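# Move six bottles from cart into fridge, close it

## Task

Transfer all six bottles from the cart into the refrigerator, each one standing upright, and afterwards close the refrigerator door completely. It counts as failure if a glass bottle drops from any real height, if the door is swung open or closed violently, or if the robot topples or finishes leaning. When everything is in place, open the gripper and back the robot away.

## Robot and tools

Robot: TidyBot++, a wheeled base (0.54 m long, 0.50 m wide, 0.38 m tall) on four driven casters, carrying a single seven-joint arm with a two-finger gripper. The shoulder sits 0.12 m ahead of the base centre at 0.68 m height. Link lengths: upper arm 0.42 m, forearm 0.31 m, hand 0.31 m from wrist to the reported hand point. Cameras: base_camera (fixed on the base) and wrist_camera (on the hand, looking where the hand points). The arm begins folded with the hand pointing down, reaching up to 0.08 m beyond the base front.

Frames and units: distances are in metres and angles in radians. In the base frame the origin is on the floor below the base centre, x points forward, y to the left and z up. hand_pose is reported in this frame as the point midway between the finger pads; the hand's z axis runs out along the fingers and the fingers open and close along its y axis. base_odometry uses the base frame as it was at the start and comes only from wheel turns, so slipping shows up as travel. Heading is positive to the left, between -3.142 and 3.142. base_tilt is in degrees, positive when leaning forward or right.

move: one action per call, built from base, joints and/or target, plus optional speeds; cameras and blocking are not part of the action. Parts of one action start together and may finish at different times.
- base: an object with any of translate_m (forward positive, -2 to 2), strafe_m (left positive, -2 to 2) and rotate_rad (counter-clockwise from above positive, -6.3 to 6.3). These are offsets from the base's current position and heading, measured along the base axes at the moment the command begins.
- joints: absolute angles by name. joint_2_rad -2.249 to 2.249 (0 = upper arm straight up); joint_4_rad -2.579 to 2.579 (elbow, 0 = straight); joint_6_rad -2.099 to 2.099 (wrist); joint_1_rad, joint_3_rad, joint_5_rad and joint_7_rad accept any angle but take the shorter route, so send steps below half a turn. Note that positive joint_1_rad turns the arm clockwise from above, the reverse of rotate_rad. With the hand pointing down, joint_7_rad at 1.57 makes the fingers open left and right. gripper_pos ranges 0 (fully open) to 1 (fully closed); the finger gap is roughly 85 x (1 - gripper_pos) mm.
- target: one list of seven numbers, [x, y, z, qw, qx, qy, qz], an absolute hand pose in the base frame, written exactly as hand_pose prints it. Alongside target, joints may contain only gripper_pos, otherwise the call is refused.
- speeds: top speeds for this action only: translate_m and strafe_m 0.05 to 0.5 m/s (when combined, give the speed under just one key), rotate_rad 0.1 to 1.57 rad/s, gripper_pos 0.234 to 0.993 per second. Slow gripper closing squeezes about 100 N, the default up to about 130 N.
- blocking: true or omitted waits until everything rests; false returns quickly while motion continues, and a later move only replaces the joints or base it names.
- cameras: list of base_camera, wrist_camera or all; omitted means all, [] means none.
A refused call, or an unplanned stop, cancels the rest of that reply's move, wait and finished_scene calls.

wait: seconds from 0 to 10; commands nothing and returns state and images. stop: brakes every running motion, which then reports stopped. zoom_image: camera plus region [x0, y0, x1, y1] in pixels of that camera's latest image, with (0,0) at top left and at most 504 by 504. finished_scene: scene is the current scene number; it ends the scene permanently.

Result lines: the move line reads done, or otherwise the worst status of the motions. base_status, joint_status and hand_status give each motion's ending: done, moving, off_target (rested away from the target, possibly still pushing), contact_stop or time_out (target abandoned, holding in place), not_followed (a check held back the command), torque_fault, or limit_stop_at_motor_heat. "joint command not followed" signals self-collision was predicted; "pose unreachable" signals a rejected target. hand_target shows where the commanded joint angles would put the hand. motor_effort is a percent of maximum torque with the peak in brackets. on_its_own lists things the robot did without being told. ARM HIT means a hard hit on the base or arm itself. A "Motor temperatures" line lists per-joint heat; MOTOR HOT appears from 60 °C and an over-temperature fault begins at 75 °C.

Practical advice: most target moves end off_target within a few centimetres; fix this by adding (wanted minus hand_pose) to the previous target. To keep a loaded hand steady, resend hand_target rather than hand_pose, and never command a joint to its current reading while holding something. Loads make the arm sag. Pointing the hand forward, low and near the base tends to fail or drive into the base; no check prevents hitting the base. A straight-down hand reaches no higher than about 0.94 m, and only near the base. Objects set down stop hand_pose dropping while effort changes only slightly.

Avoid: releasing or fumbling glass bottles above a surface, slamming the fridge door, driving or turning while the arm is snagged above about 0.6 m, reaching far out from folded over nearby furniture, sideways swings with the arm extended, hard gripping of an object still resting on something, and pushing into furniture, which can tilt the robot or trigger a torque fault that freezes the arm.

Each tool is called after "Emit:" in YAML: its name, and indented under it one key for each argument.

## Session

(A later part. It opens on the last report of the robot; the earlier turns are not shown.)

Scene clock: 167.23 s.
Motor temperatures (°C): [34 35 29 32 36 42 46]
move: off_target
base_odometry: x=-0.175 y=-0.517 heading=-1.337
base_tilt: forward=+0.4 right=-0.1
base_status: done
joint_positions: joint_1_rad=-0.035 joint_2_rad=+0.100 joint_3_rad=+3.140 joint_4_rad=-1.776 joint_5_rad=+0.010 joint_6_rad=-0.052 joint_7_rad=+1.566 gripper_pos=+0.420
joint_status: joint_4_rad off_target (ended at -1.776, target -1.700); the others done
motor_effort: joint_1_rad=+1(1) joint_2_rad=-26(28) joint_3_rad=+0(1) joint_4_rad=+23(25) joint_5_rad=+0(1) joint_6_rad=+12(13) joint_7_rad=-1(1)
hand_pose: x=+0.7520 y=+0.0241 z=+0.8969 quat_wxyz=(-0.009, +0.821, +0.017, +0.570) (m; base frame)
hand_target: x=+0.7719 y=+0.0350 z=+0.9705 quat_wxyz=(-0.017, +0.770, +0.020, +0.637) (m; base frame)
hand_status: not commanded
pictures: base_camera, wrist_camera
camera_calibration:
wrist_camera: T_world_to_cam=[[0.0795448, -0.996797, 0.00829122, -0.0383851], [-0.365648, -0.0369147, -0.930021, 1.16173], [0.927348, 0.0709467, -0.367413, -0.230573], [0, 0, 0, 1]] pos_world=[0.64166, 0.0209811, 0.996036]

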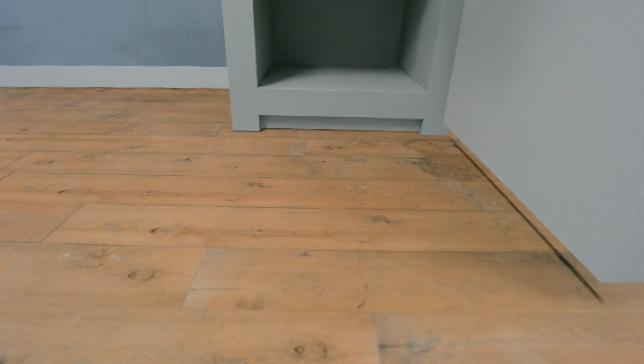

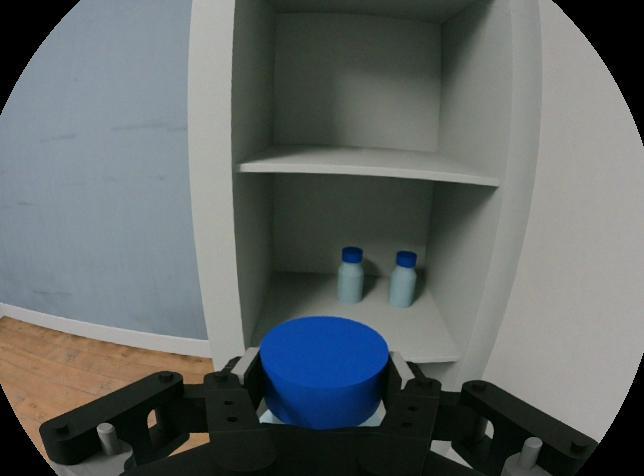

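Emit:
move:
  base: {"translate_m": 0.065, "strafe_m": 0.03, "rotate_rad": 0.014}
  speeds: {"translate_m": 0.2}
  joints: {"joint_1_rad": -0.095, "joint_2_rad": 0.89, "joint_4_rad": -1.2, "joint_6_rad": 0.4}

Emit:
zoom_image:
  camera: "base_camera"
  region: [210, 90, 470, 160]

Scene clock: 170.83 s.
Motor temperatures (°C): [34 35 29 32 36 42 46]
move: off_target
base_odometry: x=-0.131 y=-0.574 heading=-1.323
base_tilt: forward=+0.4 right=-0.1
base_status: done
joint_positions: joint_1_rad=-0.081 joint_2_rad=+0.887 joint_3_rad=+3.142 joint_4_rad=-1.273 joint_5_rad=+0.010 joint_6_rad=+0.307 joint_7_rad=+1.566 gripper_pos=+0.420
joint_status: joint_4_rad off_target (ended at -1.273, target -1.200); the others done
motor_effort: joint_1_rad=+1(3) joint_2_rad=-49(52) joint_3_rad=+0(3) joint_4_rad=+21(25) joint_5_rad=+0(0) joint_6_rad=+12(14) joint_7_rad=+0(1)
hand_pose: x=+1.0025 y=+0.0735 z=+0.6865 quat_wxyz=(-0.024, +0.799, +0.035, +0.600) (m; base frame)
hand_target: x=+1.0237 y=+0.0884 z=+0.7536 quat_wxyz=(-0.033, +0.747, +0.035, +0.663) (m; base frame)
hand_status: not commanded
pictures: base_camera, wrist_camera
camera_calibration:
wrist_camera: T_world_to_cam=[[0.126095, -0.991959, 0.0108502, -0.0560631], [-0.291832, -0.047546, -0.955287, 1.00362], [0.948121, 0.117291, -0.295481, -0.61737], [0, 0, 0, 1]] pos_world=[0.885301, 0.0645177, 0.776937]

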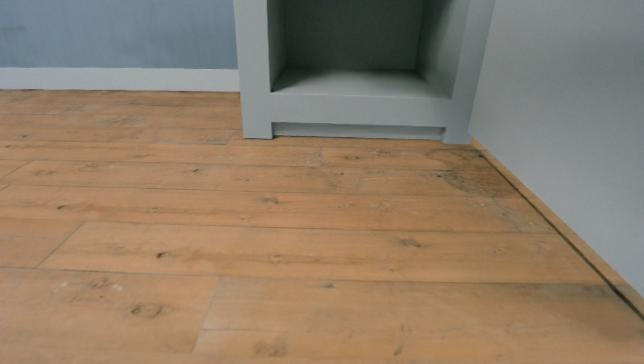

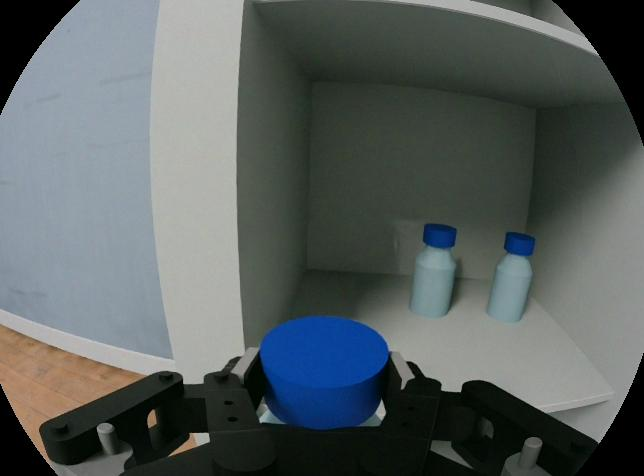

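Scaled by 1.938.

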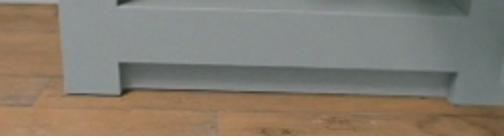

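Emit:
move:
  base: {"translate_m": 0.403}
  speeds: {"translate_m": 0.3}
  cameras: ["wrist_camera"]

Scene clock: 173.97 s.
Motor temperatures (°C): [34 36 29 32 36 42 46]
move: done
base_odometry: x=-0.032 y=-0.965 heading=-1.323
base_tilt: forward=+0.4 right=-0.1
base_status: done
joint_positions: joint_1_rad=-0.083 joint_2_rad=+0.887 joint_3_rad=+3.142 joint_4_rad=-1.268 joint_5_rad=+0.010 joint_6_rad=+0.311 joint_7_rad=+1.566 gripper_pos=+0.420
joint_status: not commanded
motor_effort: joint_1_rad=+1(3) joint_2_rad=-49(50) joint_3_rad=-1(2) joint_4_rad=+21(22) joint_5_rad=+0(0) joint_6_rad=+13(13) joint_7_rad=+0(1)
hand_pose: x=+1.0040 y=+0.0756 z=+0.6903 quat_wxyz=(-0.024, +0.796, +0.036, +0.604) (m; base frame)
hand_target: x=+1.0237 y=+0.0884 z=+0.7536 quat_wxyz=(-0.033, +0.747, +0.035, +0.663) (m; base frame)
hand_status: not commanded
pictures: wrist_camera
camera_calibration:
wrist_camera: T_world_to_cam=[[0.128241, -0.99168, 0.0111971, -0.0566083], [-0.283655, -0.0474954, -0.957749, 1.00126], [0.950313, 0.119647, -0.287386, -0.625818], [0, 0, 0, 1]] pos_world=[0.885994, 0.0662951, 0.779738]

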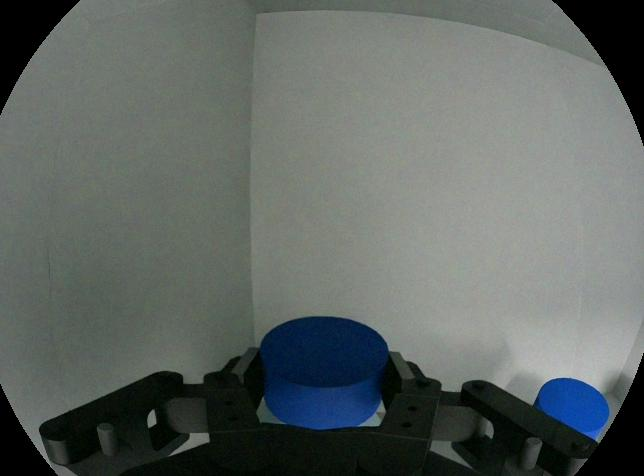

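Emit:
move:
  joints: {"joint_2_rad": 0.932, "joint_6_rad": 0.430}
  cameras: []

Emit:
move:
  joints: {"joint_2_rad": 0.948, "joint_6_rad": 0.441}
  cameras: []

Emit:
move:
  joints: {"joint_2_rad": 0.958, "joint_6_rad": 0.448}
  cameras: ["wrist_camera"]

Scene clock: 176.10 s.
Motor temperatures (°C): [34 36 29 32 36 42 46]
move: done
base_odometry: x=-0.032 y=-0.965 heading=-1.323
base_tilt: forward=+0.4 right=-0.1
base_status: not commanded
joint_positions: joint_1_rad=-0.083 joint_2_rad=+0.922 joint_3_rad=+3.142 joint_4_rad=-1.267 joint_5_rad=+0.010 joint_6_rad=+0.343 joint_7_rad=+1.566 gripper_pos=+0.420
joint_status: all done
motor_effort: joint_1_rad=+1(1) joint_2_rad=-49(50) joint_3_rad=+0(1) joint_4_rad=+21(22) joint_5_rad=+0(0) joint_6_rad=+12(13) joint_7_rad=+0(1)
hand_pose: x=+1.0069 y=+0.0760 z=+0.6697 quat_wxyz=(-0.025, +0.796, +0.036, +0.603) (m; base frame)
hand_target: x=+1.0272 y=+0.0887 z=+0.7247 quat_wxyz=(-0.032, +0.751, +0.035, +0.658) (m; base frame)
hand_status: not commanded
pictures: none
No camera images: "cameras" was empty.

Scene clock: 176.73 s.
Motor temperatures (°C): [34 36 29 32 36 42 46]
move: done
base_odometry: x=-0.032 y=-0.965 heading=-1.323
base_tilt: forward=+0.4 right=-0.1
base_status: not commanded
joint_positions: joint_1_rad=-0.083 joint_2_rad=+0.933 joint_3_rad=+3.142 joint_4_rad=-1.267 joint_5_rad=+0.010 joint_6_rad=+0.353 joint_7_rad=+1.566 gripper_pos=+0.420
joint_status: all done
motor_effort: joint_1_rad=+0(1) joint_2_rad=-49(50) joint_3_rad=+0(2) joint_4_rad=+21(22) joint_5_rad=+0(0) joint_6_rad=+13(13) joint_7_rad=+0(1)
hand_pose: x=+1.0076 y=+0.0761 z=+0.6626 quat_wxyz=(-0.025, +0.797, +0.036, +0.603) (m; base frame)
hand_target: x=+1.0283 y=+0.0888 z=+0.7134 quat_wxyz=(-0.032, +0.753, +0.035, +0.657) (m; base frame)
hand_status: not commanded
pictures: none
No camera images: "cameras" was empty.

Scene clock: 177.27 s.
Motor temperatures (°C): [34 36 29 32 36 42 46]
move: done
base_odometry: x=-0.032 y=-0.965 heading=-1.323
base_tilt: forward=+0.4 right=-0.1
base_status: not commanded
joint_positions: joint_1_rad=-0.083 joint_2_rad=+0.941 joint_3_rad=+3.142 joint_4_rad=-1.267 joint_5_rad=+0.010 joint_6_rad=+0.360 joint_7_rad=+1.566 gripper_pos=+0.420
joint_status: all done
motor_effort: joint_1_rad=+0(1) joint_2_rad=-49(50) joint_3_rad=+0(1) joint_4_rad=+21(21) joint_5_rad=+0(0) joint_6_rad=+12(13) joint_7_rad=+0(1)
hand_pose: x=+1.0080 y=+0.0761 z=+0.6574 quat_wxyz=(-0.025, +0.797, +0.036, +0.602) (m; base frame)
hand_target: x=+1.0288 y=+0.0889 z=+0.7065 quat_wxyz=(-0.032, +0.754, +0.035, +0.655) (m; base frame)
hand_status: not commanded
pictures: wrist_camera
camera_calibration:
wrist_camera: T_world_to_cam=[[0.12872, -0.991623, 0.0107422, -0.0564577], [-0.287626, -0.0476984, -0.956554, 0.974112], [0.949053, 0.120038, -0.291357, -0.635285], [0, 0, 0, 1]] pos_world=[0.890367, 0.0667374, 0.747303]

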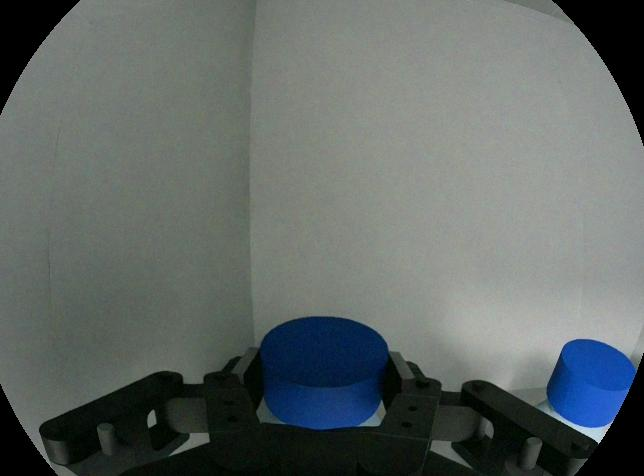

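Emit:
move:
  joints: {"joint_2_rad": 0.970, "joint_6_rad": 0.451}
  cameras: []

Emit:
move:
  joints: {"joint_2_rad": 0.978, "joint_6_rad": 0.454}
  cameras: []

Emit:
move:
  joints: {"joint_2_rad": 0.984, "joint_6_rad": 0.458}
  cameras: []

Scene clock: 178.47 s.
Motor temperatures (°C): [34 36 29 32 36 42 46]
move: done
base_odometry: x=-0.032 y=-0.965 heading=-1.323
base_tilt: forward=+0.4 right=+0.0
base_status: not commanded
joint_positions: joint_1_rad=-0.083 joint_2_rad=+0.954 joint_3_rad=+3.142 joint_4_rad=-1.266 joint_5_rad=+0.010 joint_6_rad=+0.363 joint_7_rad=+1.566 gripper_pos=+0.420
joint_status: all done
motor_effort: joint_1_rad=+1(1) joint_2_rad=-49(51) joint_3_rad=-1(1) joint_4_rad=+21(21) joint_5_rad=+0(1) joint_6_rad=+12(13) joint_7_rad=+0(0)
hand_pose: x=+1.0079 y=+0.0761 z=+0.6474 quat_wxyz=(-0.025, +0.800, +0.036, +0.599) (m; base frame)
hand_target: x=+1.0292 y=+0.0889 z=+0.6964 quat_wxyz=(-0.032, +0.757, +0.036, +0.652) (m; base frame)
hand_status: not commanded
pictures: none
No camera images: "cameras" was empty.

Scene clock: 178.97 s.
Motor temperatures (°C): [34 36 29 32 36 42 46]
move: done
base_odometry: x=-0.032 y=-0.965 heading=-1.323
base_tilt: forward=+0.4 right=+0.0
base_status: not commanded
joint_positions: joint_1_rad=-0.083 joint_2_rad=+0.956 joint_3_rad=+3.142 joint_4_rad=-1.266 joint_5_rad=+0.010 joint_6_rad=+0.368 joint_7_rad=+1.566 gripper_pos=+0.420
joint_status: all done
motor_effort: joint_1_rad=+0(1) joint_2_rad=-49(50) joint_3_rad=-1(1) joint_4_rad=+20(21) joint_5_rad=+0(0) joint_6_rad=+12(13) joint_7_rad=+0(0)
hand_pose: x=+1.0084 y=+0.0762 z=+0.6468 quat_wxyz=(-0.025, +0.799, +0.036, +0.600) (m; base frame)
hand_target: x=+1.0294 y=+0.0889 z=+0.6900 quat_wxyz=(-0.032, +0.758, +0.036, +0.650) (m; base frame)
hand_status: not commanded
pictures: none
No camera images: "cameras" was empty.

Scene clock: 179.43 s.
Motor temperatures (°C): [34 36 29 32 36 42 46]
move: done
base_odometry: x=-0.032 y=-0.965 heading=-1.323
base_tilt: forward=+0.4 right=+0.0
base_status: not commanded
joint_positions: joint_1_rad=-0.083 joint_2_rad=+0.958 joint_3_rad=+3.142 joint_4_rad=-1.266 joint_5_rad=+0.010 joint_6_rad=+0.373 joint_7_rad=+1.566 gripper_pos=+0.420
joint_status: all done
motor_effort: joint_1_rad=+0(1) joint_2_rad=-48(49) joint_3_rad=-1(1) joint_4_rad=+20(21) joint_5_rad=+0(0) joint_6_rad=+12(12) joint_7_rad=+0(1)
hand_pose: x=+1.0088 y=+0.0762 z=+0.6467 quat_wxyz=(-0.025, +0.798, +0.036, +0.601) (m; base frame)
hand_target: x=+1.0297 y=+0.0890 z=+0.6858 quat_wxyz=(-0.032, +0.759, +0.036, +0.649) (m; base frame)
hand_status: not commanded
pictures: none
No camera images: "cameras" was empty.

Emit:
move:
  joints: {"gripper_pos": 0.1}
  speeds: {"gripper_pos": 0.5}
  cameras: ["wrist_camera"]

Emit:
move:
  base: {"translate_m": -0.65}
  speeds: {"translate_m": 0.4}
  blocking: false
  cameras: []

Emit:
wait:
  seconds: 1.0
  cameras: ["wrist_camera"]

Emit:
move:
  joints: {"joint_1_rad": 0.0, "joint_2_rad": -0.4, "joint_4_rad": -1.87, "joint_6_rad": -0.3, "gripper_pos": 0.3}
  cameras: []

Scene clock: 182.17 s.
Motor temperatures (°C): [34 36 29 32 36 42 46]
move: done
base_odometry: x=-0.032 y=-0.965 heading=-1.323
base_tilt: forward=+0.4 right=-0.1
base_status: not commanded
joint_positions: joint_1_rad=-0.083 joint_2_rad=+0.958 joint_3_rad=+3.142 joint_4_rad=-1.242 joint_5_rad=+0.010 joint_6_rad=+0.399 joint_7_rad=+1.566 gripper_pos=+0.100
joint_status: all done
motor_effort: joint_1_rad=+0(1) joint_2_rad=-44(49) joint_3_rad=+0(2) joint_4_rad=+18(20) joint_5_rad=+0(1) joint_6_rad=+9(12) joint_7_rad=+0(1)
hand_pose: x=+1.0170 y=+0.0771 z=+0.6672 quat_wxyz=(-0.026, +0.783, +0.036, +0.620) (m; base frame)
hand_target: x=+1.0297 y=+0.0890 z=+0.6858 quat_wxyz=(-0.032, +0.759, +0.036, +0.649) (m; base frame)
hand_status: not commanded
pictures: wrist_camera
camera_calibration:
wrist_camera: T_world_to_cam=[[0.128685, -0.991605, 0.0126466, -0.0579596], [-0.243433, -0.0439487, -0.968921, 0.949145], [0.961343, 0.121607, -0.247045, -0.683329], [0, 0, 0, 1]] pos_world=[0.895426, 0.0673385, 0.751567]

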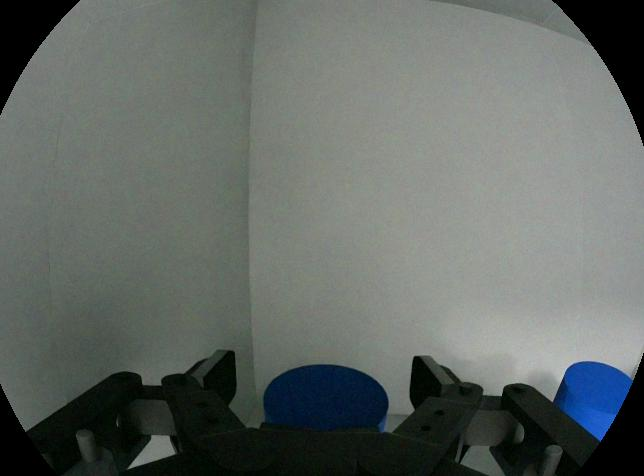

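Scene clock: 182.67 s.
Motor temperatures (°C): [34 36 29 32 36 42 46]
move: moving
base_odometry: x=-0.048 y=-0.900 heading=-1.323
base_tilt: forward=+0.4 right=+0.0
base_status: translate_m moving
joint_positions: joint_1_rad=-0.084 joint_2_rad=+0.958 joint_3_rad=+3.142 joint_4_rad=-1.241 joint_5_rad=+0.010 joint_6_rad=+0.399 joint_7_rad=+1.566 gripper_pos=+0.100
joint_status: not commanded
motor_effort: joint_1_rad=+0(3) joint_2_rad=-45(46) joint_3_rad=-1(2) joint_4_rad=+17(17) joint_5_rad=+0(0) joint_6_rad=+9(9) joint_7_rad=+0(0)
hand_pose: x=+1.0173 y=+0.0780 z=+0.6681 quat_wxyz=(-0.026, +0.783, +0.036, +0.621) (m; base frame)
hand_target: x=+1.0297 y=+0.0890 z=+0.6858 quat_wxyz=(-0.032, +0.759, +0.036, +0.649) (m; base frame)
hand_status: not commanded
pictures: none
No camera images: "cameras" was empty.

Scene clock: 183.67 s.
Motor temperatures (°C): [34 36 29 32 36 42 46]
earlier move: moving
base_odometry: x=-0.125 y=-0.595 heading=-1.321
base_tilt: forward=+0.4 right=+0.0
base_status: translate_m moving
joint_positions: joint_1_rad=-0.087 joint_2_rad=+0.958 joint_3_rad=+3.142 joint_4_rad=-1.239 joint_5_rad=+0.010 joint_6_rad=+0.399 joint_7_rad=+1.566 gripper_pos=+0.100
joint_status: not commanded
motor_effort: joint_1_rad=+1(4) joint_2_rad=-45(48) joint_3_rad=-1(2) joint_4_rad=+18(19) joint_5_rad=+0(0) joint_6_rad=+9(10) joint_7_rad=+0(1)
hand_pose: x=+1.0175 y=+0.0804 z=+0.6690 quat_wxyz=(-0.027, +0.782, +0.037, +0.622) (m; base frame)
hand_target: x=+1.0297 y=+0.0890 z=+0.6858 quat_wxyz=(-0.032, +0.759, +0.036, +0.649) (m; base frame)
hand_status: not commanded
wait: 1.00 s; no rest
pictures: wrist_camera
camera_calibration:
wrist_camera: T_world_to_cam=[[0.13216, -0.991146, 0.0127806, -0.0584854], [-0.239913, -0.0444951, -0.969774, 0.948209], [0.961757, 0.125099, -0.243669, -0.686734], [0, 0, 0, 1]] pos_world=[0.895688, 0.0701328, 0.75296]

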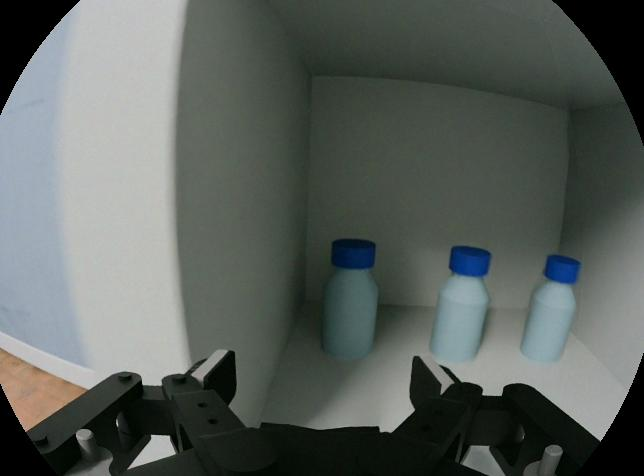

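Scene clock: 186.30 s.
Motor temperatures (°C): [34 36 29 32 36 42 46]
move: done
base_odometry: x=-0.191 y=-0.334 heading=-1.322
base_tilt: forward=+0.4 right=+0.0
base_status: done
joint_positions: joint_1_rad=-0.016 joint_2_rad=-0.395 joint_3_rad=+3.142 joint_4_rad=-1.834 joint_5_rad=+0.010 joint_6_rad=-0.235 joint_7_rad=+1.566 gripper_pos=+0.299
joint_status: all done
motor_effort: joint_1_rad=+0(1) joint_2_rad=-6(48) joint_3_rad=+0(1) joint_4_rad=+20(21) joint_5_rad=+0(0) joint_6_rad=+9(11) joint_7_rad=+0(1)
hand_pose: x=+0.5783 y=+0.0075 z=+1.0794 quat_wxyz=(-0.003, +0.743, +0.007, +0.670) (m; base frame)
hand_target: x=+0.5730 y=+0.0023 z=+1.0394 quat_wxyz=(+0.000, +0.774, +0.000, +0.633) (m; base frame)
hand_status: not commanded
pictures: none
No camera images: "cameras" was empty.

Emit:
move:
  base: {"translate_m": -0.9815, "strafe_m": -0.141, "rotate_rad": -1.478}
  speeds: {"rotate_rad": 1.0}
  blocking: false
  cameras: []

Emit:
wait:
  seconds: 1.0
  cameras: []

Emit:
move:
  joints: {"joint_1_rad": 0.0, "joint_2_rad": 0.03, "joint_3_rad": 3.14, "joint_4_rad": -1.815, "joint_5_rad": 0.0, "joint_6_rad": 0.06, "joint_7_rad": 1.57, "gripper_pos": 0.3}

Scene clock: 187.17 s.
Motor temperatures (°C): [34 36 29 32 36 42 46]
move: moving
base_odometry: x=-0.218 y=-0.270 heading=-1.523
base_tilt: forward=+0.4 right=+0.0
base_status: translate_m moving; strafe_m moving; rotate_rad moving
joint_positions: joint_1_rad=-0.016 joint_2_rad=-0.394 joint_3_rad=+3.139 joint_4_rad=-1.835 joint_5_rad=+0.010 joint_6_rad=-0.239 joint_7_rad=+1.566 gripper_pos=+0.299
joint_status: not commanded
motor_effort: joint_1_rad=+2(2) joint_2_rad=-9(11) joint_3_rad=+2(2) joint_4_rad=+20(21) joint_5_rad=+0(1) joint_6_rad=+9(10) joint_7_rad=+0(1)
hand_pose: x=+0.5787 y=+0.0091 z=+1.0768 quat_wxyz=(-0.003, +0.745, +0.008, +0.667) (m; base frame)
hand_target: x=+0.5730 y=+0.0023 z=+1.0394 quat_wxyz=(+0.000, +0.774, +0.000, +0.633) (m; base frame)
hand_status: not commanded
pictures: none
No camera images: "cameras" was empty.

Scene clock: 188.17 s.
Motor temperatures (°C): [34 36 29 32 36 42 46]
earlier move: moving
base_odometry: x=-0.378 y=+0.116 heading=-2.345
base_tilt: forward=+0.4 right=+0.0
base_status: translate_m moving; strafe_m moving; rotate_rad moving
joint_positions: joint_1_rad=-0.014 joint_2_rad=-0.395 joint_3_rad=+3.139 joint_4_rad=-1.836 joint_5_rad=+0.010 joint_6_rad=-0.239 joint_7_rad=+1.566 gripper_pos=+0.299
joint_status: not commanded
motor_effort: joint_1_rad=+0(2) joint_2_rad=-7(11) joint_3_rad=+1(2) joint_4_rad=+20(21) joint_5_rad=+0(1) joint_6_rad=+9(10) joint_7_rad=+0(1)
hand_pose: x=+0.5783 y=+0.0082 z=+1.0770 quat_wxyz=(-0.002, +0.745, +0.007, +0.667) (m; base frame)
hand_target: x=+0.5730 y=+0.0023 z=+1.0394 quat_wxyz=(+0.000, +0.774, +0.000, +0.633) (m; base frame)
hand_status: not commanded
wait: 1.00 s; no rest
pictures: none
No camera images: "cameras" was empty.

Scene clock: 190.10 s.
Motor temperatures (°C): [34 36 29 32 36 42 46]
move: done
base_odometry: x=-0.570 y=+0.582 heading=-2.801
base_tilt: forward=+0.4 right=+0.0
base_status: done
joint_positions: joint_1_rad=-0.006 joint_2_rad=+0.014 joint_3_rad=+3.142 joint_4_rad=-1.836 joint_5_rad=+0.010 joint_6_rad=-0.006 joint_7_rad=+1.566 gripper_pos=+0.299
joint_status: all done
motor_effort: joint_1_rad=+1(2) joint_2_rad=-19(22) joint_3_rad=+0(3) joint_4_rad=+20(21) joint_5_rad=+0(2) joint_6_rad=+9(10) joint_7_rad=+0(1)
hand_pose: x=+0.7259 y=+0.0049 z=+0.9285 quat_wxyz=(+0.000, +0.800, +0.005, +0.600) (m; base frame)
hand_target: x=+0.7384 y=+0.0023 z=+0.9511 quat_wxyz=(-0.001, +0.779, +0.000, +0.627) (m; base frame)
hand_status: not commanded
pictures: base_camera, wrist_camera
camera_calibration:
wrist_camera: T_world_to_cam=[[0.0490193, -0.998732, 0.011481, -0.0364787], [-0.297667, -0.0255805, -0.954327, 1.15403], [0.95341, 0.0433629, -0.298543, -0.276199], [0, 0, 0, 1]] pos_world=[0.608636, 0.00506495, 1.01928]

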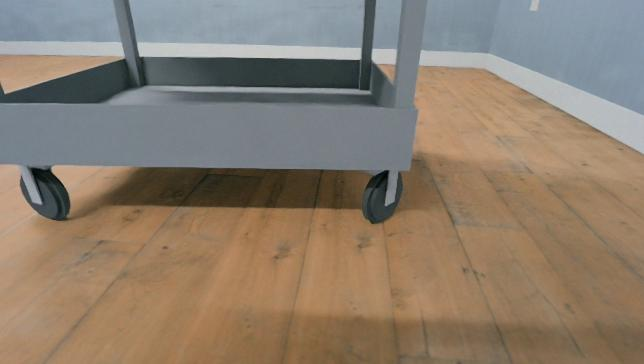

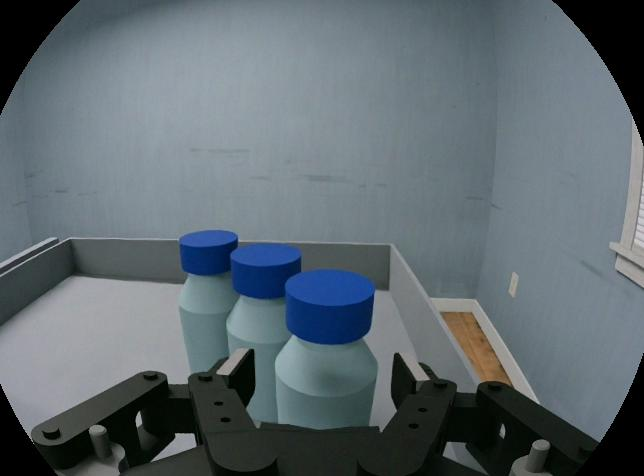

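Emit:
move:
  base: {"translate_m": 0.069, "strafe_m": -0.002}
  speeds: {"translate_m": 0.12}
  cameras: ["wrist_camera"]

Scene clock: 191.67 s.
Motor temperatures (°C): [34 36 29 32 36 42 46]
move: done
base_odometry: x=-0.636 y=+0.561 heading=-2.801
base_tilt: forward=+0.4 right=+0.0
base_status: done
joint_positions: joint_1_rad=-0.006 joint_2_rad=+0.018 joint_3_rad=+3.142 joint_4_rad=-1.836 joint_5_rad=+0.010 joint_6_rad=-0.003 joint_7_rad=+1.566 gripper_pos=+0.299
joint_status: not commanded
motor_effort: joint_1_rad=+0(1) joint_2_rad=-19(22) joint_3_rad=+0(1) joint_4_rad=+20(21) joint_5_rad=+0(0) joint_6_rad=+9(10) joint_7_rad=+0(1)
hand_pose: x=+0.7270 y=+0.0049 z=+0.9274 quat_wxyz=(+0.000, +0.800, +0.005, +0.600) (m; base frame)
hand_target: x=+0.7384 y=+0.0023 z=+0.9511 quat_wxyz=(-0.001, +0.779, +0.000, +0.627) (m; base frame)
hand_status: not commanded
pictures: wrist_camera
camera_calibration:
wrist_camera: T_world_to_cam=[[0.0490516, -0.99873, 0.0114658, -0.0365124], [-0.297816, -0.0255824, -0.95428, 1.15341], [0.953362, 0.0433943, -0.298693, -0.277366], [0, 0, 0, 1]] pos_world=[0.609724, 0.00507697, 1.01825]

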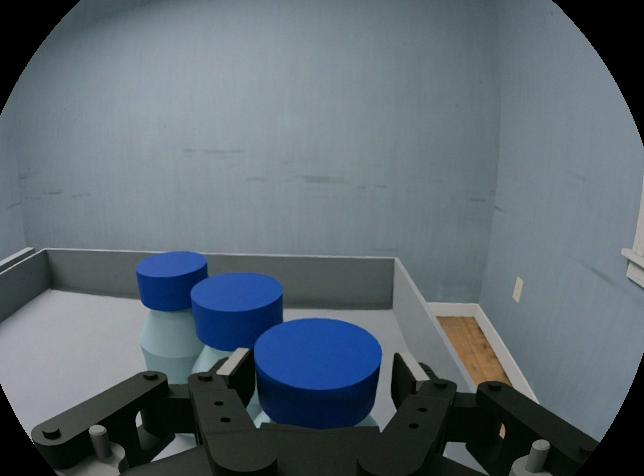

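Emit:
move:
  joints: {"gripper_pos": 0.6}
  speeds: {"gripper_pos": 0.234}
  cameras: ["wrist_camera"]

Emit:
move:
  joints: {"joint_2_rad": -0.07, "joint_4_rad": -1.40, "joint_6_rad": -0.36}
  cameras: ["wrist_camera"]

Scene clock: 193.97 s.
Motor temperatures (°C): [34 36 29 32 36 42 46]
move: off_target
base_odometry: x=-0.636 y=+0.561 heading=-2.801
base_tilt: forward=+0.4 right=+0.0
base_status: not commanded
joint_positions: joint_1_rad=-0.006 joint_2_rad=+0.018 joint_3_rad=+3.139 joint_4_rad=-1.836 joint_5_rad=+0.010 joint_6_rad=+0.000 joint_7_rad=+1.566 gripper_pos=+0.421
joint_status: gripper_pos off_target (ended at +0.421, target +0.600)
motor_effort: joint_1_rad=+1(2) joint_2_rad=-19(21) joint_3_rad=+0(2) joint_4_rad=+19(21) joint_5_rad=+0(1) joint_6_rad=+9(10) joint_7_rad=-1(1)
hand_pose: x=+0.7272 y=+0.0064 z=+0.9282 quat_wxyz=(-0.001, +0.800, +0.006, +0.601) (m; base frame)
hand_target: x=+0.7384 y=+0.0023 z=+0.9511 quat_wxyz=(-0.001, +0.779, +0.000, +0.627) (m; base frame)
hand_status: not commanded
pictures: wrist_camera
camera_calibration:
wrist_camera: T_world_to_cam=[[0.0515122, -0.998606, 0.0115258, -0.0368779], [-0.295311, -0.0262563, -0.95504, 1.15312], [0.954012, 0.0457926, -0.296252, -0.280127], [0, 0, 0, 1]] pos_world=[0.609672, 0.00627787, 1.01871]

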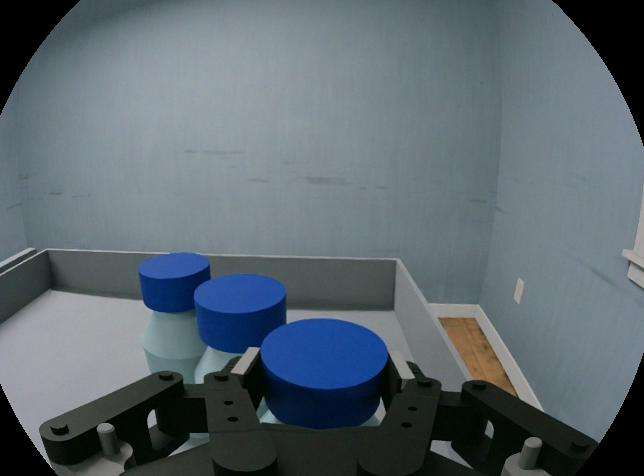

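Scene clock: 195.83 s.
Motor temperatures (°C): [34 36 29 32 36 42 46]
move: off_target
base_odometry: x=-0.636 y=+0.561 heading=-2.801
base_tilt: forward=+0.4 right=-0.1
base_status: not commanded
joint_positions: joint_1_rad=-0.003 joint_2_rad=-0.048 joint_3_rad=+3.141 joint_4_rad=-1.471 joint_5_rad=+0.010 joint_6_rad=-0.320 joint_7_rad=+1.566 gripper_pos=+0.421
joint_status: joint_4_rad off_target (ended at -1.471, target -1.400); the others done
motor_effort: joint_1_rad=+0(1) joint_2_rad=-22(28) joint_3_rad=+0(2) joint_4_rad=+25(27) joint_5_rad=+0(1) joint_6_rad=+13(15) joint_7_rad=+0(1)
hand_pose: x=+0.7165 y=+0.0027 z=+1.0953 quat_wxyz=(+0.002, +0.765, +0.002, +0.644) (m; base frame)
hand_target: x=+0.7039 y=+0.0023 z=+1.1395 quat_wxyz=(-0.001, +0.748, +0.000, +0.664) (m; base frame)
hand_status: not commanded
pictures: wrist_camera
camera_calibration:
wrist_camera: T_world_to_cam=[[0.0423393, -0.99897, 0.0163402, -0.0406312], [-0.188123, -0.0240334, -0.981851, 1.26203], [0.981232, 0.0384969, -0.188947, -0.35722], [0, 0, 0, 1]] pos_world=[0.589653, 0.00349338, 1.1723]

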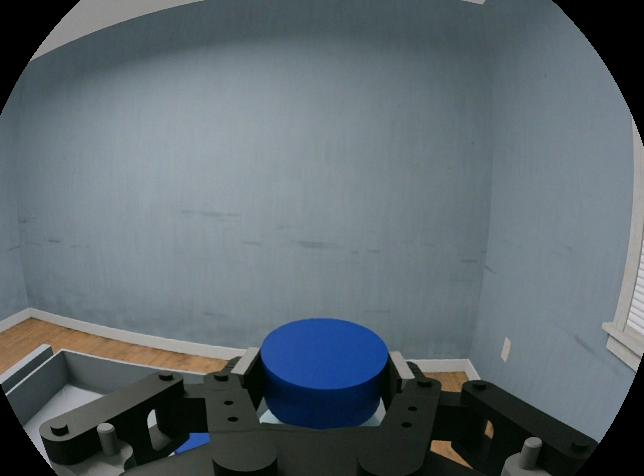

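Emit:
move:
  base: {"translate_m": -0.0934, "strafe_m": 1.167, "rotate_rad": 1.478}
  speeds: {"rotate_rad": 1.0}
  joints: {"joint_1_rad": 0.0, "joint_2_rad": -0.53, "joint_4_rad": -1.79, "joint_6_rad": -0.51}
  blocking: false
  cameras: []

Emit:
wait:
  seconds: 1.9
  cameras: []

Emit:
move:
  joints: {"joint_1_rad": 0.15, "joint_2_rad": 0.1, "joint_4_rad": -1.7, "joint_6_rad": 0.04}
  cameras: ["base_camera", "wrist_camera"]

Emit:
zoom_image:
  camera: "base_camera"
  region: [220, 90, 480, 160]

Scene clock: 197.10 s.
Motor temperatures (°C): [34 36 29 32 36 42 46]
move: moving
base_odometry: x=-0.607 y=+0.497 heading=-2.599
base_tilt: forward=+0.4 right=+0.0
base_status: translate_m moving; strafe_m moving; rotate_rad moving
joint_positions: joint_1_rad=+0.011 joint_2_rad=-0.135 joint_3_rad=+3.157 joint_4_rad=-1.507 joint_5_rad=+0.010 joint_6_rad=-0.356 joint_7_rad=+1.566 gripper_pos=+0.421
joint_status: joint_1_rad moving; joint_2_rad moving; joint_4_rad moving; joint_6_rad moving
motor_effort: joint_1_rad=-2(4) joint_2_rad=-21(24) joint_3_rad=-2(5) joint_4_rad=+24(25) joint_5_rad=+0(1) joint_6_rad=+13(14) joint_7_rad=-1(1)
hand_pose: x=+0.6778 y=-0.0152 z=+1.1125 quat_wxyz=(+0.011, +0.760, -0.010, +0.650) (m; base frame)
hand_target: x=+0.6459 y=+0.0023 z=+1.1309 quat_wxyz=(-0.001, +0.756, +0.000, +0.655) (m; base frame)
hand_status: not commanded
pictures: none
No camera images: "cameras" was empty.

Scene clock: 199.00 s.
Motor temperatures (°C): [34 36 29 32 36 42 46]
earlier move: moving
base_odometry: x=-0.272 y=-0.253 heading=-1.321
base_tilt: forward=+0.4 right=+0.0
base_status: translate_m moving; strafe_m moving; rotate_rad moving
joint_positions: joint_1_rad=+0.006 joint_2_rad=-0.507 joint_3_rad=+3.140 joint_4_rad=-1.779 joint_5_rad=+0.010 joint_6_rad=-0.471 joint_7_rad=+1.566 gripper_pos=+0.421
joint_status: all done
motor_effort: joint_1_rad=+0(4) joint_2_rad=-6(24) joint_3_rad=+0(5) joint_4_rad=+24(25) joint_5_rad=+0(1) joint_6_rad=+13(14) joint_7_rad=+0(1)
hand_pose: x=+0.5217 y=-0.0014 z=+1.0892 quat_wxyz=(+0.005, +0.765, -0.001, +0.644) (m; base frame)
hand_target: x=+0.5107 y=+0.0022 z=+1.0794 quat_wxyz=(+0.000, +0.774, +0.001, +0.633) (m; base frame)
hand_status: not commanded
wait: 1.90 s; no rest
pictures: none
No camera images: "cameras" was empty.

Scene clock: 200.90 s.
Motor temperatures (°C): [34 36 29 32 36 42 46]
move: off_target
base_odometry: x=-0.158 y=-0.508 heading=-1.322
base_tilt: forward=+0.4 right=+0.0
base_status: done
joint_positions: joint_1_rad=+0.136 joint_2_rad=+0.100 joint_3_rad=+3.140 joint_4_rad=-1.777 joint_5_rad=+0.010 joint_6_rad=-0.056 joint_7_rad=+1.566 gripper_pos=+0.421
joint_status: joint_4_rad off_target (ended at -1.777, target -1.700); the others done
motor_effort: joint_1_rad=+0(2) joint_2_rad=-27(28) joint_3_rad=+0(1) joint_4_rad=+23(25) joint_5_rad=+0(1) joint_6_rad=+12(14) joint_7_rad=+0(1)
hand_pose: x=+0.7463 y=-0.0834 z=+0.8950 quat_wxyz=(+0.040, +0.821, -0.053, +0.567) (m; base frame)
hand_target: x=+0.7659 y=-0.0954 z=+0.9705 quat_wxyz=(+0.047, +0.769, -0.057, +0.635) (m; base frame)
hand_status: not commanded
pictures: base_camera, wrist_camera
camera_calibration:
wrist_camera: T_world_to_cam=[[-0.0904219, -0.995871, 0.00806749, -0.0179382], [-0.371135, 0.0261785, -0.92821, 1.16168], [0.924166, -0.0869246, -0.37197, -0.225131], [0, 0, 0, 1]] pos_world=[0.637577, -0.0678447, 0.994687]

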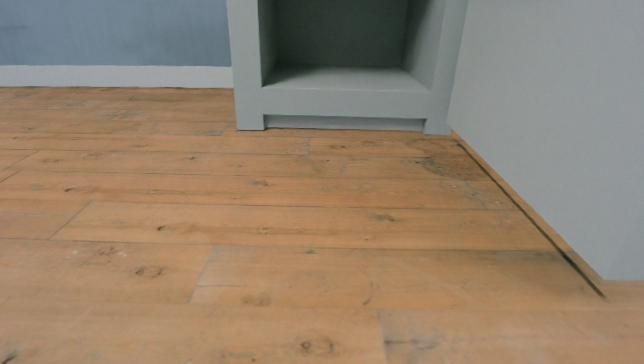

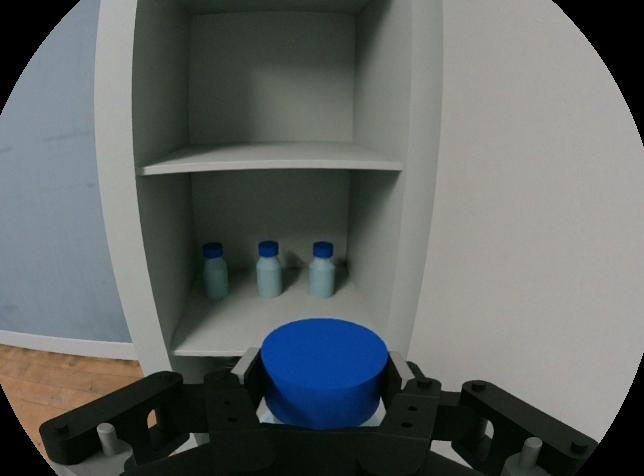

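Scaled by 1.938.

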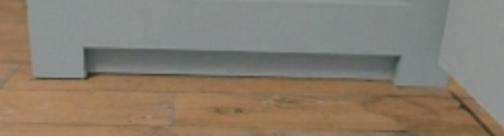

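Emit:
move:
  base: {"translate_m": 0.068, "strafe_m": 0.017, "rotate_rad": 0.019}
  speeds: {"translate_m": 0.2}
  joints: {"joint_1_rad": 0.262, "joint_2_rad": 0.89, "joint_4_rad": -1.2, "joint_6_rad": 0.4}

Emit:
zoom_image:
  camera: "base_camera"
  region: [230, 90, 490, 160]

Scene clock: 203.90 s.
Motor temperatures (°C): [34 36 29 32 36 42 46]
move: off_target
base_odometry: x=-0.125 y=-0.570 heading=-1.302
base_tilt: forward=+0.4 right=+0.0
base_status: done
joint_positions: joint_1_rad=+0.248 joint_2_rad=+0.889 joint_3_rad=+3.141 joint_4_rad=-1.274 joint_5_rad=+0.010 joint_6_rad=+0.306 joint_7_rad=+1.566 gripper_pos=+0.421
joint_status: joint_4_rad off_target (ended at -1.274, target -1.200); the others done
motor_effort: joint_1_rad=+1(2) joint_2_rad=-48(51) joint_3_rad=-1(3) joint_4_rad=+21(25) joint_5_rad=+0(1) joint_6_rad=+13(14) joint_7_rad=+0(1)
hand_pose: x=+0.9787 y=-0.2147 z=+0.6837 quat_wxyz=(+0.074, +0.795, -0.096, +0.594) (m; base frame)
hand_target: x=+0.9975 y=-0.2333 z=+0.7537 quat_wxyz=(+0.086, +0.742, -0.098, +0.658) (m; base frame)
hand_status: not commanded
pictures: base_camera, wrist_camera
camera_calibration:
wrist_camera: T_world_to_cam=[[-0.199852, -0.979782, 0.00931312, -0.016209], [-0.295842, 0.0512779, -0.95386, 1.0044], [0.934097, -0.193386, -0.300108, -0.611559], [0, 0, 0, 1]] pos_world=[0.865159, -0.185652, 0.774673]

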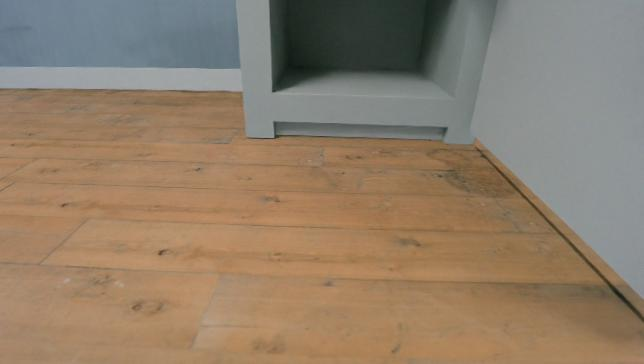

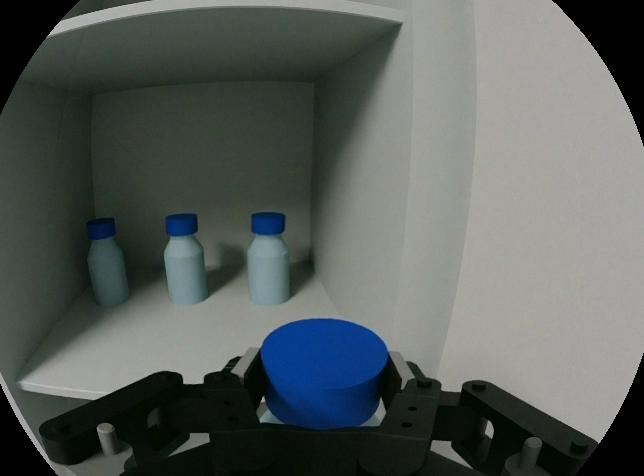

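Scaled by 1.938.

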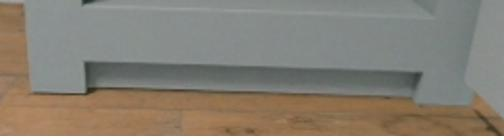

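Emit:
move:
  base: {"translate_m": 0.32}
  speeds: {"translate_m": 0.3}
  cameras: ["wrist_camera"]

Emit:
move:
  joints: {"joint_2_rad": 0.932, "joint_6_rad": 0.430}
  cameras: []

Emit:
move:
  joints: {"joint_2_rad": 0.951, "joint_6_rad": 0.439}
  cameras: ["wrist_camera"]

Scene clock: 206.40 s.
Motor temperatures (°C): [34 36 29 32 36 42 46]
move: done
base_odometry: x=-0.040 y=-0.878 heading=-1.301
base_tilt: forward=+0.4 right=+0.0
base_status: done
joint_positions: joint_1_rad=+0.252 joint_2_rad=+0.889 joint_3_rad=+3.141 joint_4_rad=-1.269 joint_5_rad=+0.010 joint_6_rad=+0.309 joint_7_rad=+1.566 gripper_pos=+0.421
joint_status: not commanded
motor_effort: joint_1_rad=+0(1) joint_2_rad=-49(51) joint_3_rad=-1(2) joint_4_rad=+21(23) joint_5_rad=+0(0) joint_6_rad=+13(13) joint_7_rad=+0(1)
hand_pose: x=+0.9793 y=-0.2187 z=+0.6875 quat_wxyz=(+0.076, +0.792, -0.097, +0.598) (m; base frame)
hand_target: x=+0.9975 y=-0.2333 z=+0.7537 quat_wxyz=(+0.086, +0.742, -0.098, +0.658) (m; base frame)
hand_status: not commanded
pictures: wrist_camera
camera_calibration:
wrist_camera: T_world_to_cam=[[-0.204109, -0.9789, 0.00968664, -0.0160113], [-0.287698, 0.0505237, -0.956388, 1.00205], [0.935719, -0.197994, -0.29194, -0.620024], [0, 0, 0, 1]] pos_world=[0.865188, -0.189062, 0.777495]

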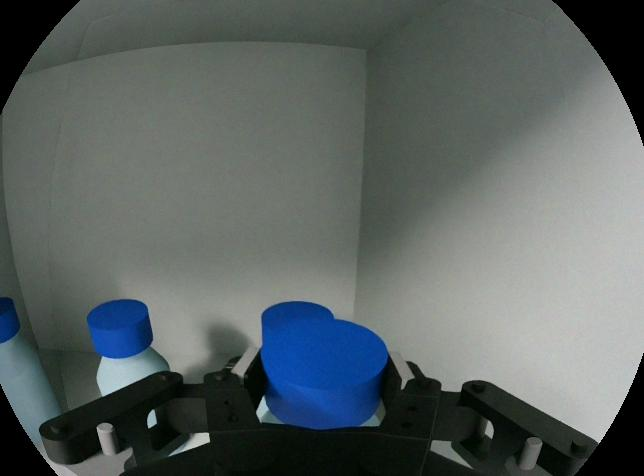

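Scene clock: 207.23 s.
Motor temperatures (°C): [34 36 29 32 36 42 46]
move: done
base_odometry: x=-0.040 y=-0.878 heading=-1.301
base_tilt: forward=+0.4 right=+0.0
base_status: not commanded
joint_positions: joint_1_rad=+0.252 joint_2_rad=+0.924 joint_3_rad=+3.141 joint_4_rad=-1.268 joint_5_rad=+0.010 joint_6_rad=+0.341 joint_7_rad=+1.566 gripper_pos=+0.421
joint_status: all done
motor_effort: joint_1_rad=+1(1) joint_2_rad=-49(51) joint_3_rad=-1(1) joint_4_rad=+21(22) joint_5_rad=+0(0) joint_6_rad=+13(13) joint_7_rad=+0(1)
hand_pose: x=+0.9821 y=-0.2194 z=+0.6667 quat_wxyz=(+0.075, +0.793, -0.097, +0.597) (m; base frame)
hand_target: x=+1.0010 y=-0.2342 z=+0.7247 quat_wxyz=(+0.085, +0.745, -0.099, +0.654) (m; base frame)
hand_status: not commanded
pictures: none
No camera images: "cameras" was empty.

Scene clock: 207.93 s.
Motor temperatures (°C): [34 36 29 32 36 42 46]
move: done
base_odometry: x=-0.040 y=-0.878 heading=-1.301
base_tilt: forward=+0.4 right=+0.0
base_status: not commanded
joint_positions: joint_1_rad=+0.252 joint_2_rad=+0.939 joint_3_rad=+3.141 joint_4_rad=-1.268 joint_5_rad=+0.010 joint_6_rad=+0.350 joint_7_rad=+1.566 gripper_pos=+0.421
joint_status: all done
motor_effort: joint_1_rad=+1(1) joint_2_rad=-50(50) joint_3_rad=-1(1) joint_4_rad=+21(22) joint_5_rad=+0(0) joint_6_rad=+13(13) joint_7_rad=-1(1)
hand_pose: x=+0.9825 y=-0.2195 z=+0.6558 quat_wxyz=(+0.075, +0.795, -0.098, +0.594) (m; base frame)
hand_target: x=+1.0020 y=-0.2345 z=+0.7101 quat_wxyz=(+0.085, +0.749, -0.099, +0.650) (m; base frame)
hand_status: not commanded
pictures: wrist_camera
camera_calibration:
wrist_camera: T_world_to_cam=[[-0.203734, -0.978985, 0.0090323, -0.0157025], [-0.295413, 0.0526765, -0.953916, 0.979149], [0.933394, -0.197013, -0.299937, -0.624684], [0, 0, 0, 1]] pos_world=[0.86913, -0.190022, 0.746803]

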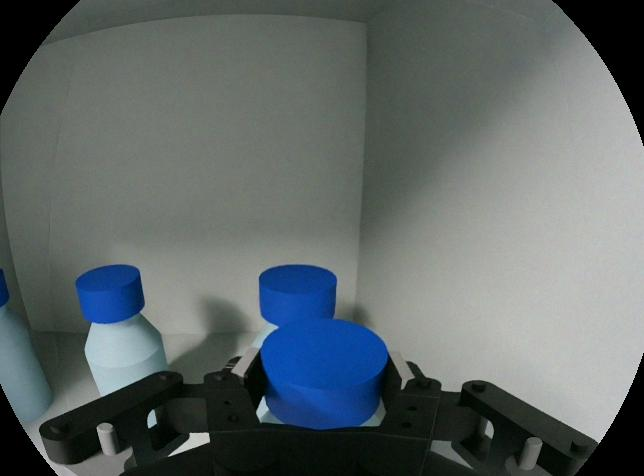

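Emit:
move:
  joints: {"joint_2_rad": 0.961, "joint_6_rad": 0.446}
  cameras: []

Emit:
move:
  joints: {"joint_2_rad": 0.969, "joint_6_rad": 0.450}
  cameras: []

Emit:
move:
  joints: {"joint_2_rad": 0.976, "joint_6_rad": 0.454}
  cameras: []

Scene clock: 208.90 s.
Motor temperatures (°C): [34 36 29 32 36 42 46]
move: done
base_odometry: x=-0.040 y=-0.878 heading=-1.301
base_tilt: forward=+0.4 right=+0.0
base_status: not commanded
joint_positions: joint_1_rad=+0.252 joint_2_rad=+0.946 joint_3_rad=+3.141 joint_4_rad=-1.268 joint_5_rad=+0.010 joint_6_rad=+0.356 joint_7_rad=+1.566 gripper_pos=+0.421
joint_status: all done
motor_effort: joint_1_rad=+0(1) joint_2_rad=-49(51) joint_3_rad=-1(2) joint_4_rad=+21(21) joint_5_rad=+0(0) joint_6_rad=+12(13) joint_7_rad=+0(1)
hand_pose: x=+0.9829 y=-0.2195 z=+0.6514 quat_wxyz=(+0.075, +0.795, -0.098, +0.594) (m; base frame)
hand_target: x=+1.0025 y=-0.2347 z=+0.7031 quat_wxyz=(+0.084, +0.750, -0.099, +0.649) (m; base frame)
hand_status: not commanded
pictures: none
No camera images: "cameras" was empty.

Scene clock: 209.53 s.
Motor temperatures (°C): [34 36 29 32 36 42 46]
move: done
base_odometry: x=-0.040 y=-0.878 heading=-1.301
base_tilt: forward=+0.4 right=+0.0
base_status: not commanded
joint_positions: joint_1_rad=+0.252 joint_2_rad=+0.952 joint_3_rad=+3.141 joint_4_rad=-1.268 joint_5_rad=+0.010 joint_6_rad=+0.361 joint_7_rad=+1.566 gripper_pos=+0.421
joint_status: all done
motor_effort: joint_1_rad=+1(1) joint_2_rad=-50(50) joint_3_rad=+0(1) joint_4_rad=+20(22) joint_5_rad=+0(1) joint_6_rad=+13(13) joint_7_rad=+0(0)
hand_pose: x=+0.9831 y=-0.2196 z=+0.6471 quat_wxyz=(+0.075, +0.795, -0.098, +0.593) (m; base frame)
hand_target: x=+1.0028 y=-0.2347 z=+0.6970 quat_wxyz=(+0.084, +0.751, -0.099, +0.647) (m; base frame)
hand_status: not commanded
pictures: none
No camera images: "cameras" was empty.

Scene clock: 210.03 s.
Motor temperatures (°C): [34 36 29 32 36 42 46]
move: done
base_odometry: x=-0.040 y=-0.878 heading=-1.301
base_tilt: forward=+0.4 right=+0.0
base_status: not commanded
joint_positions: joint_1_rad=+0.252 joint_2_rad=+0.954 joint_3_rad=+3.141 joint_4_rad=-1.268 joint_5_rad=+0.010 joint_6_rad=+0.366 joint_7_rad=+1.566 gripper_pos=+0.421
joint_status: all done
motor_effort: joint_1_rad=+0(1) joint_2_rad=-50(50) joint_3_rad=+0(2) joint_4_rad=+21(21) joint_5_rad=+0(0) joint_6_rad=+12(13) joint_7_rad=+0(1)
hand_pose: x=+0.9835 y=-0.2197 z=+0.6470 quat_wxyz=(+0.075, +0.794, -0.098, +0.595) (m; base frame)
hand_target: x=+1.0031 y=-0.2348 z=+0.6918 quat_wxyz=(+0.084, +0.752, -0.099, +0.646) (m; base frame)
hand_status: not commanded
pictures: none
No camera images: "cameras" was empty.


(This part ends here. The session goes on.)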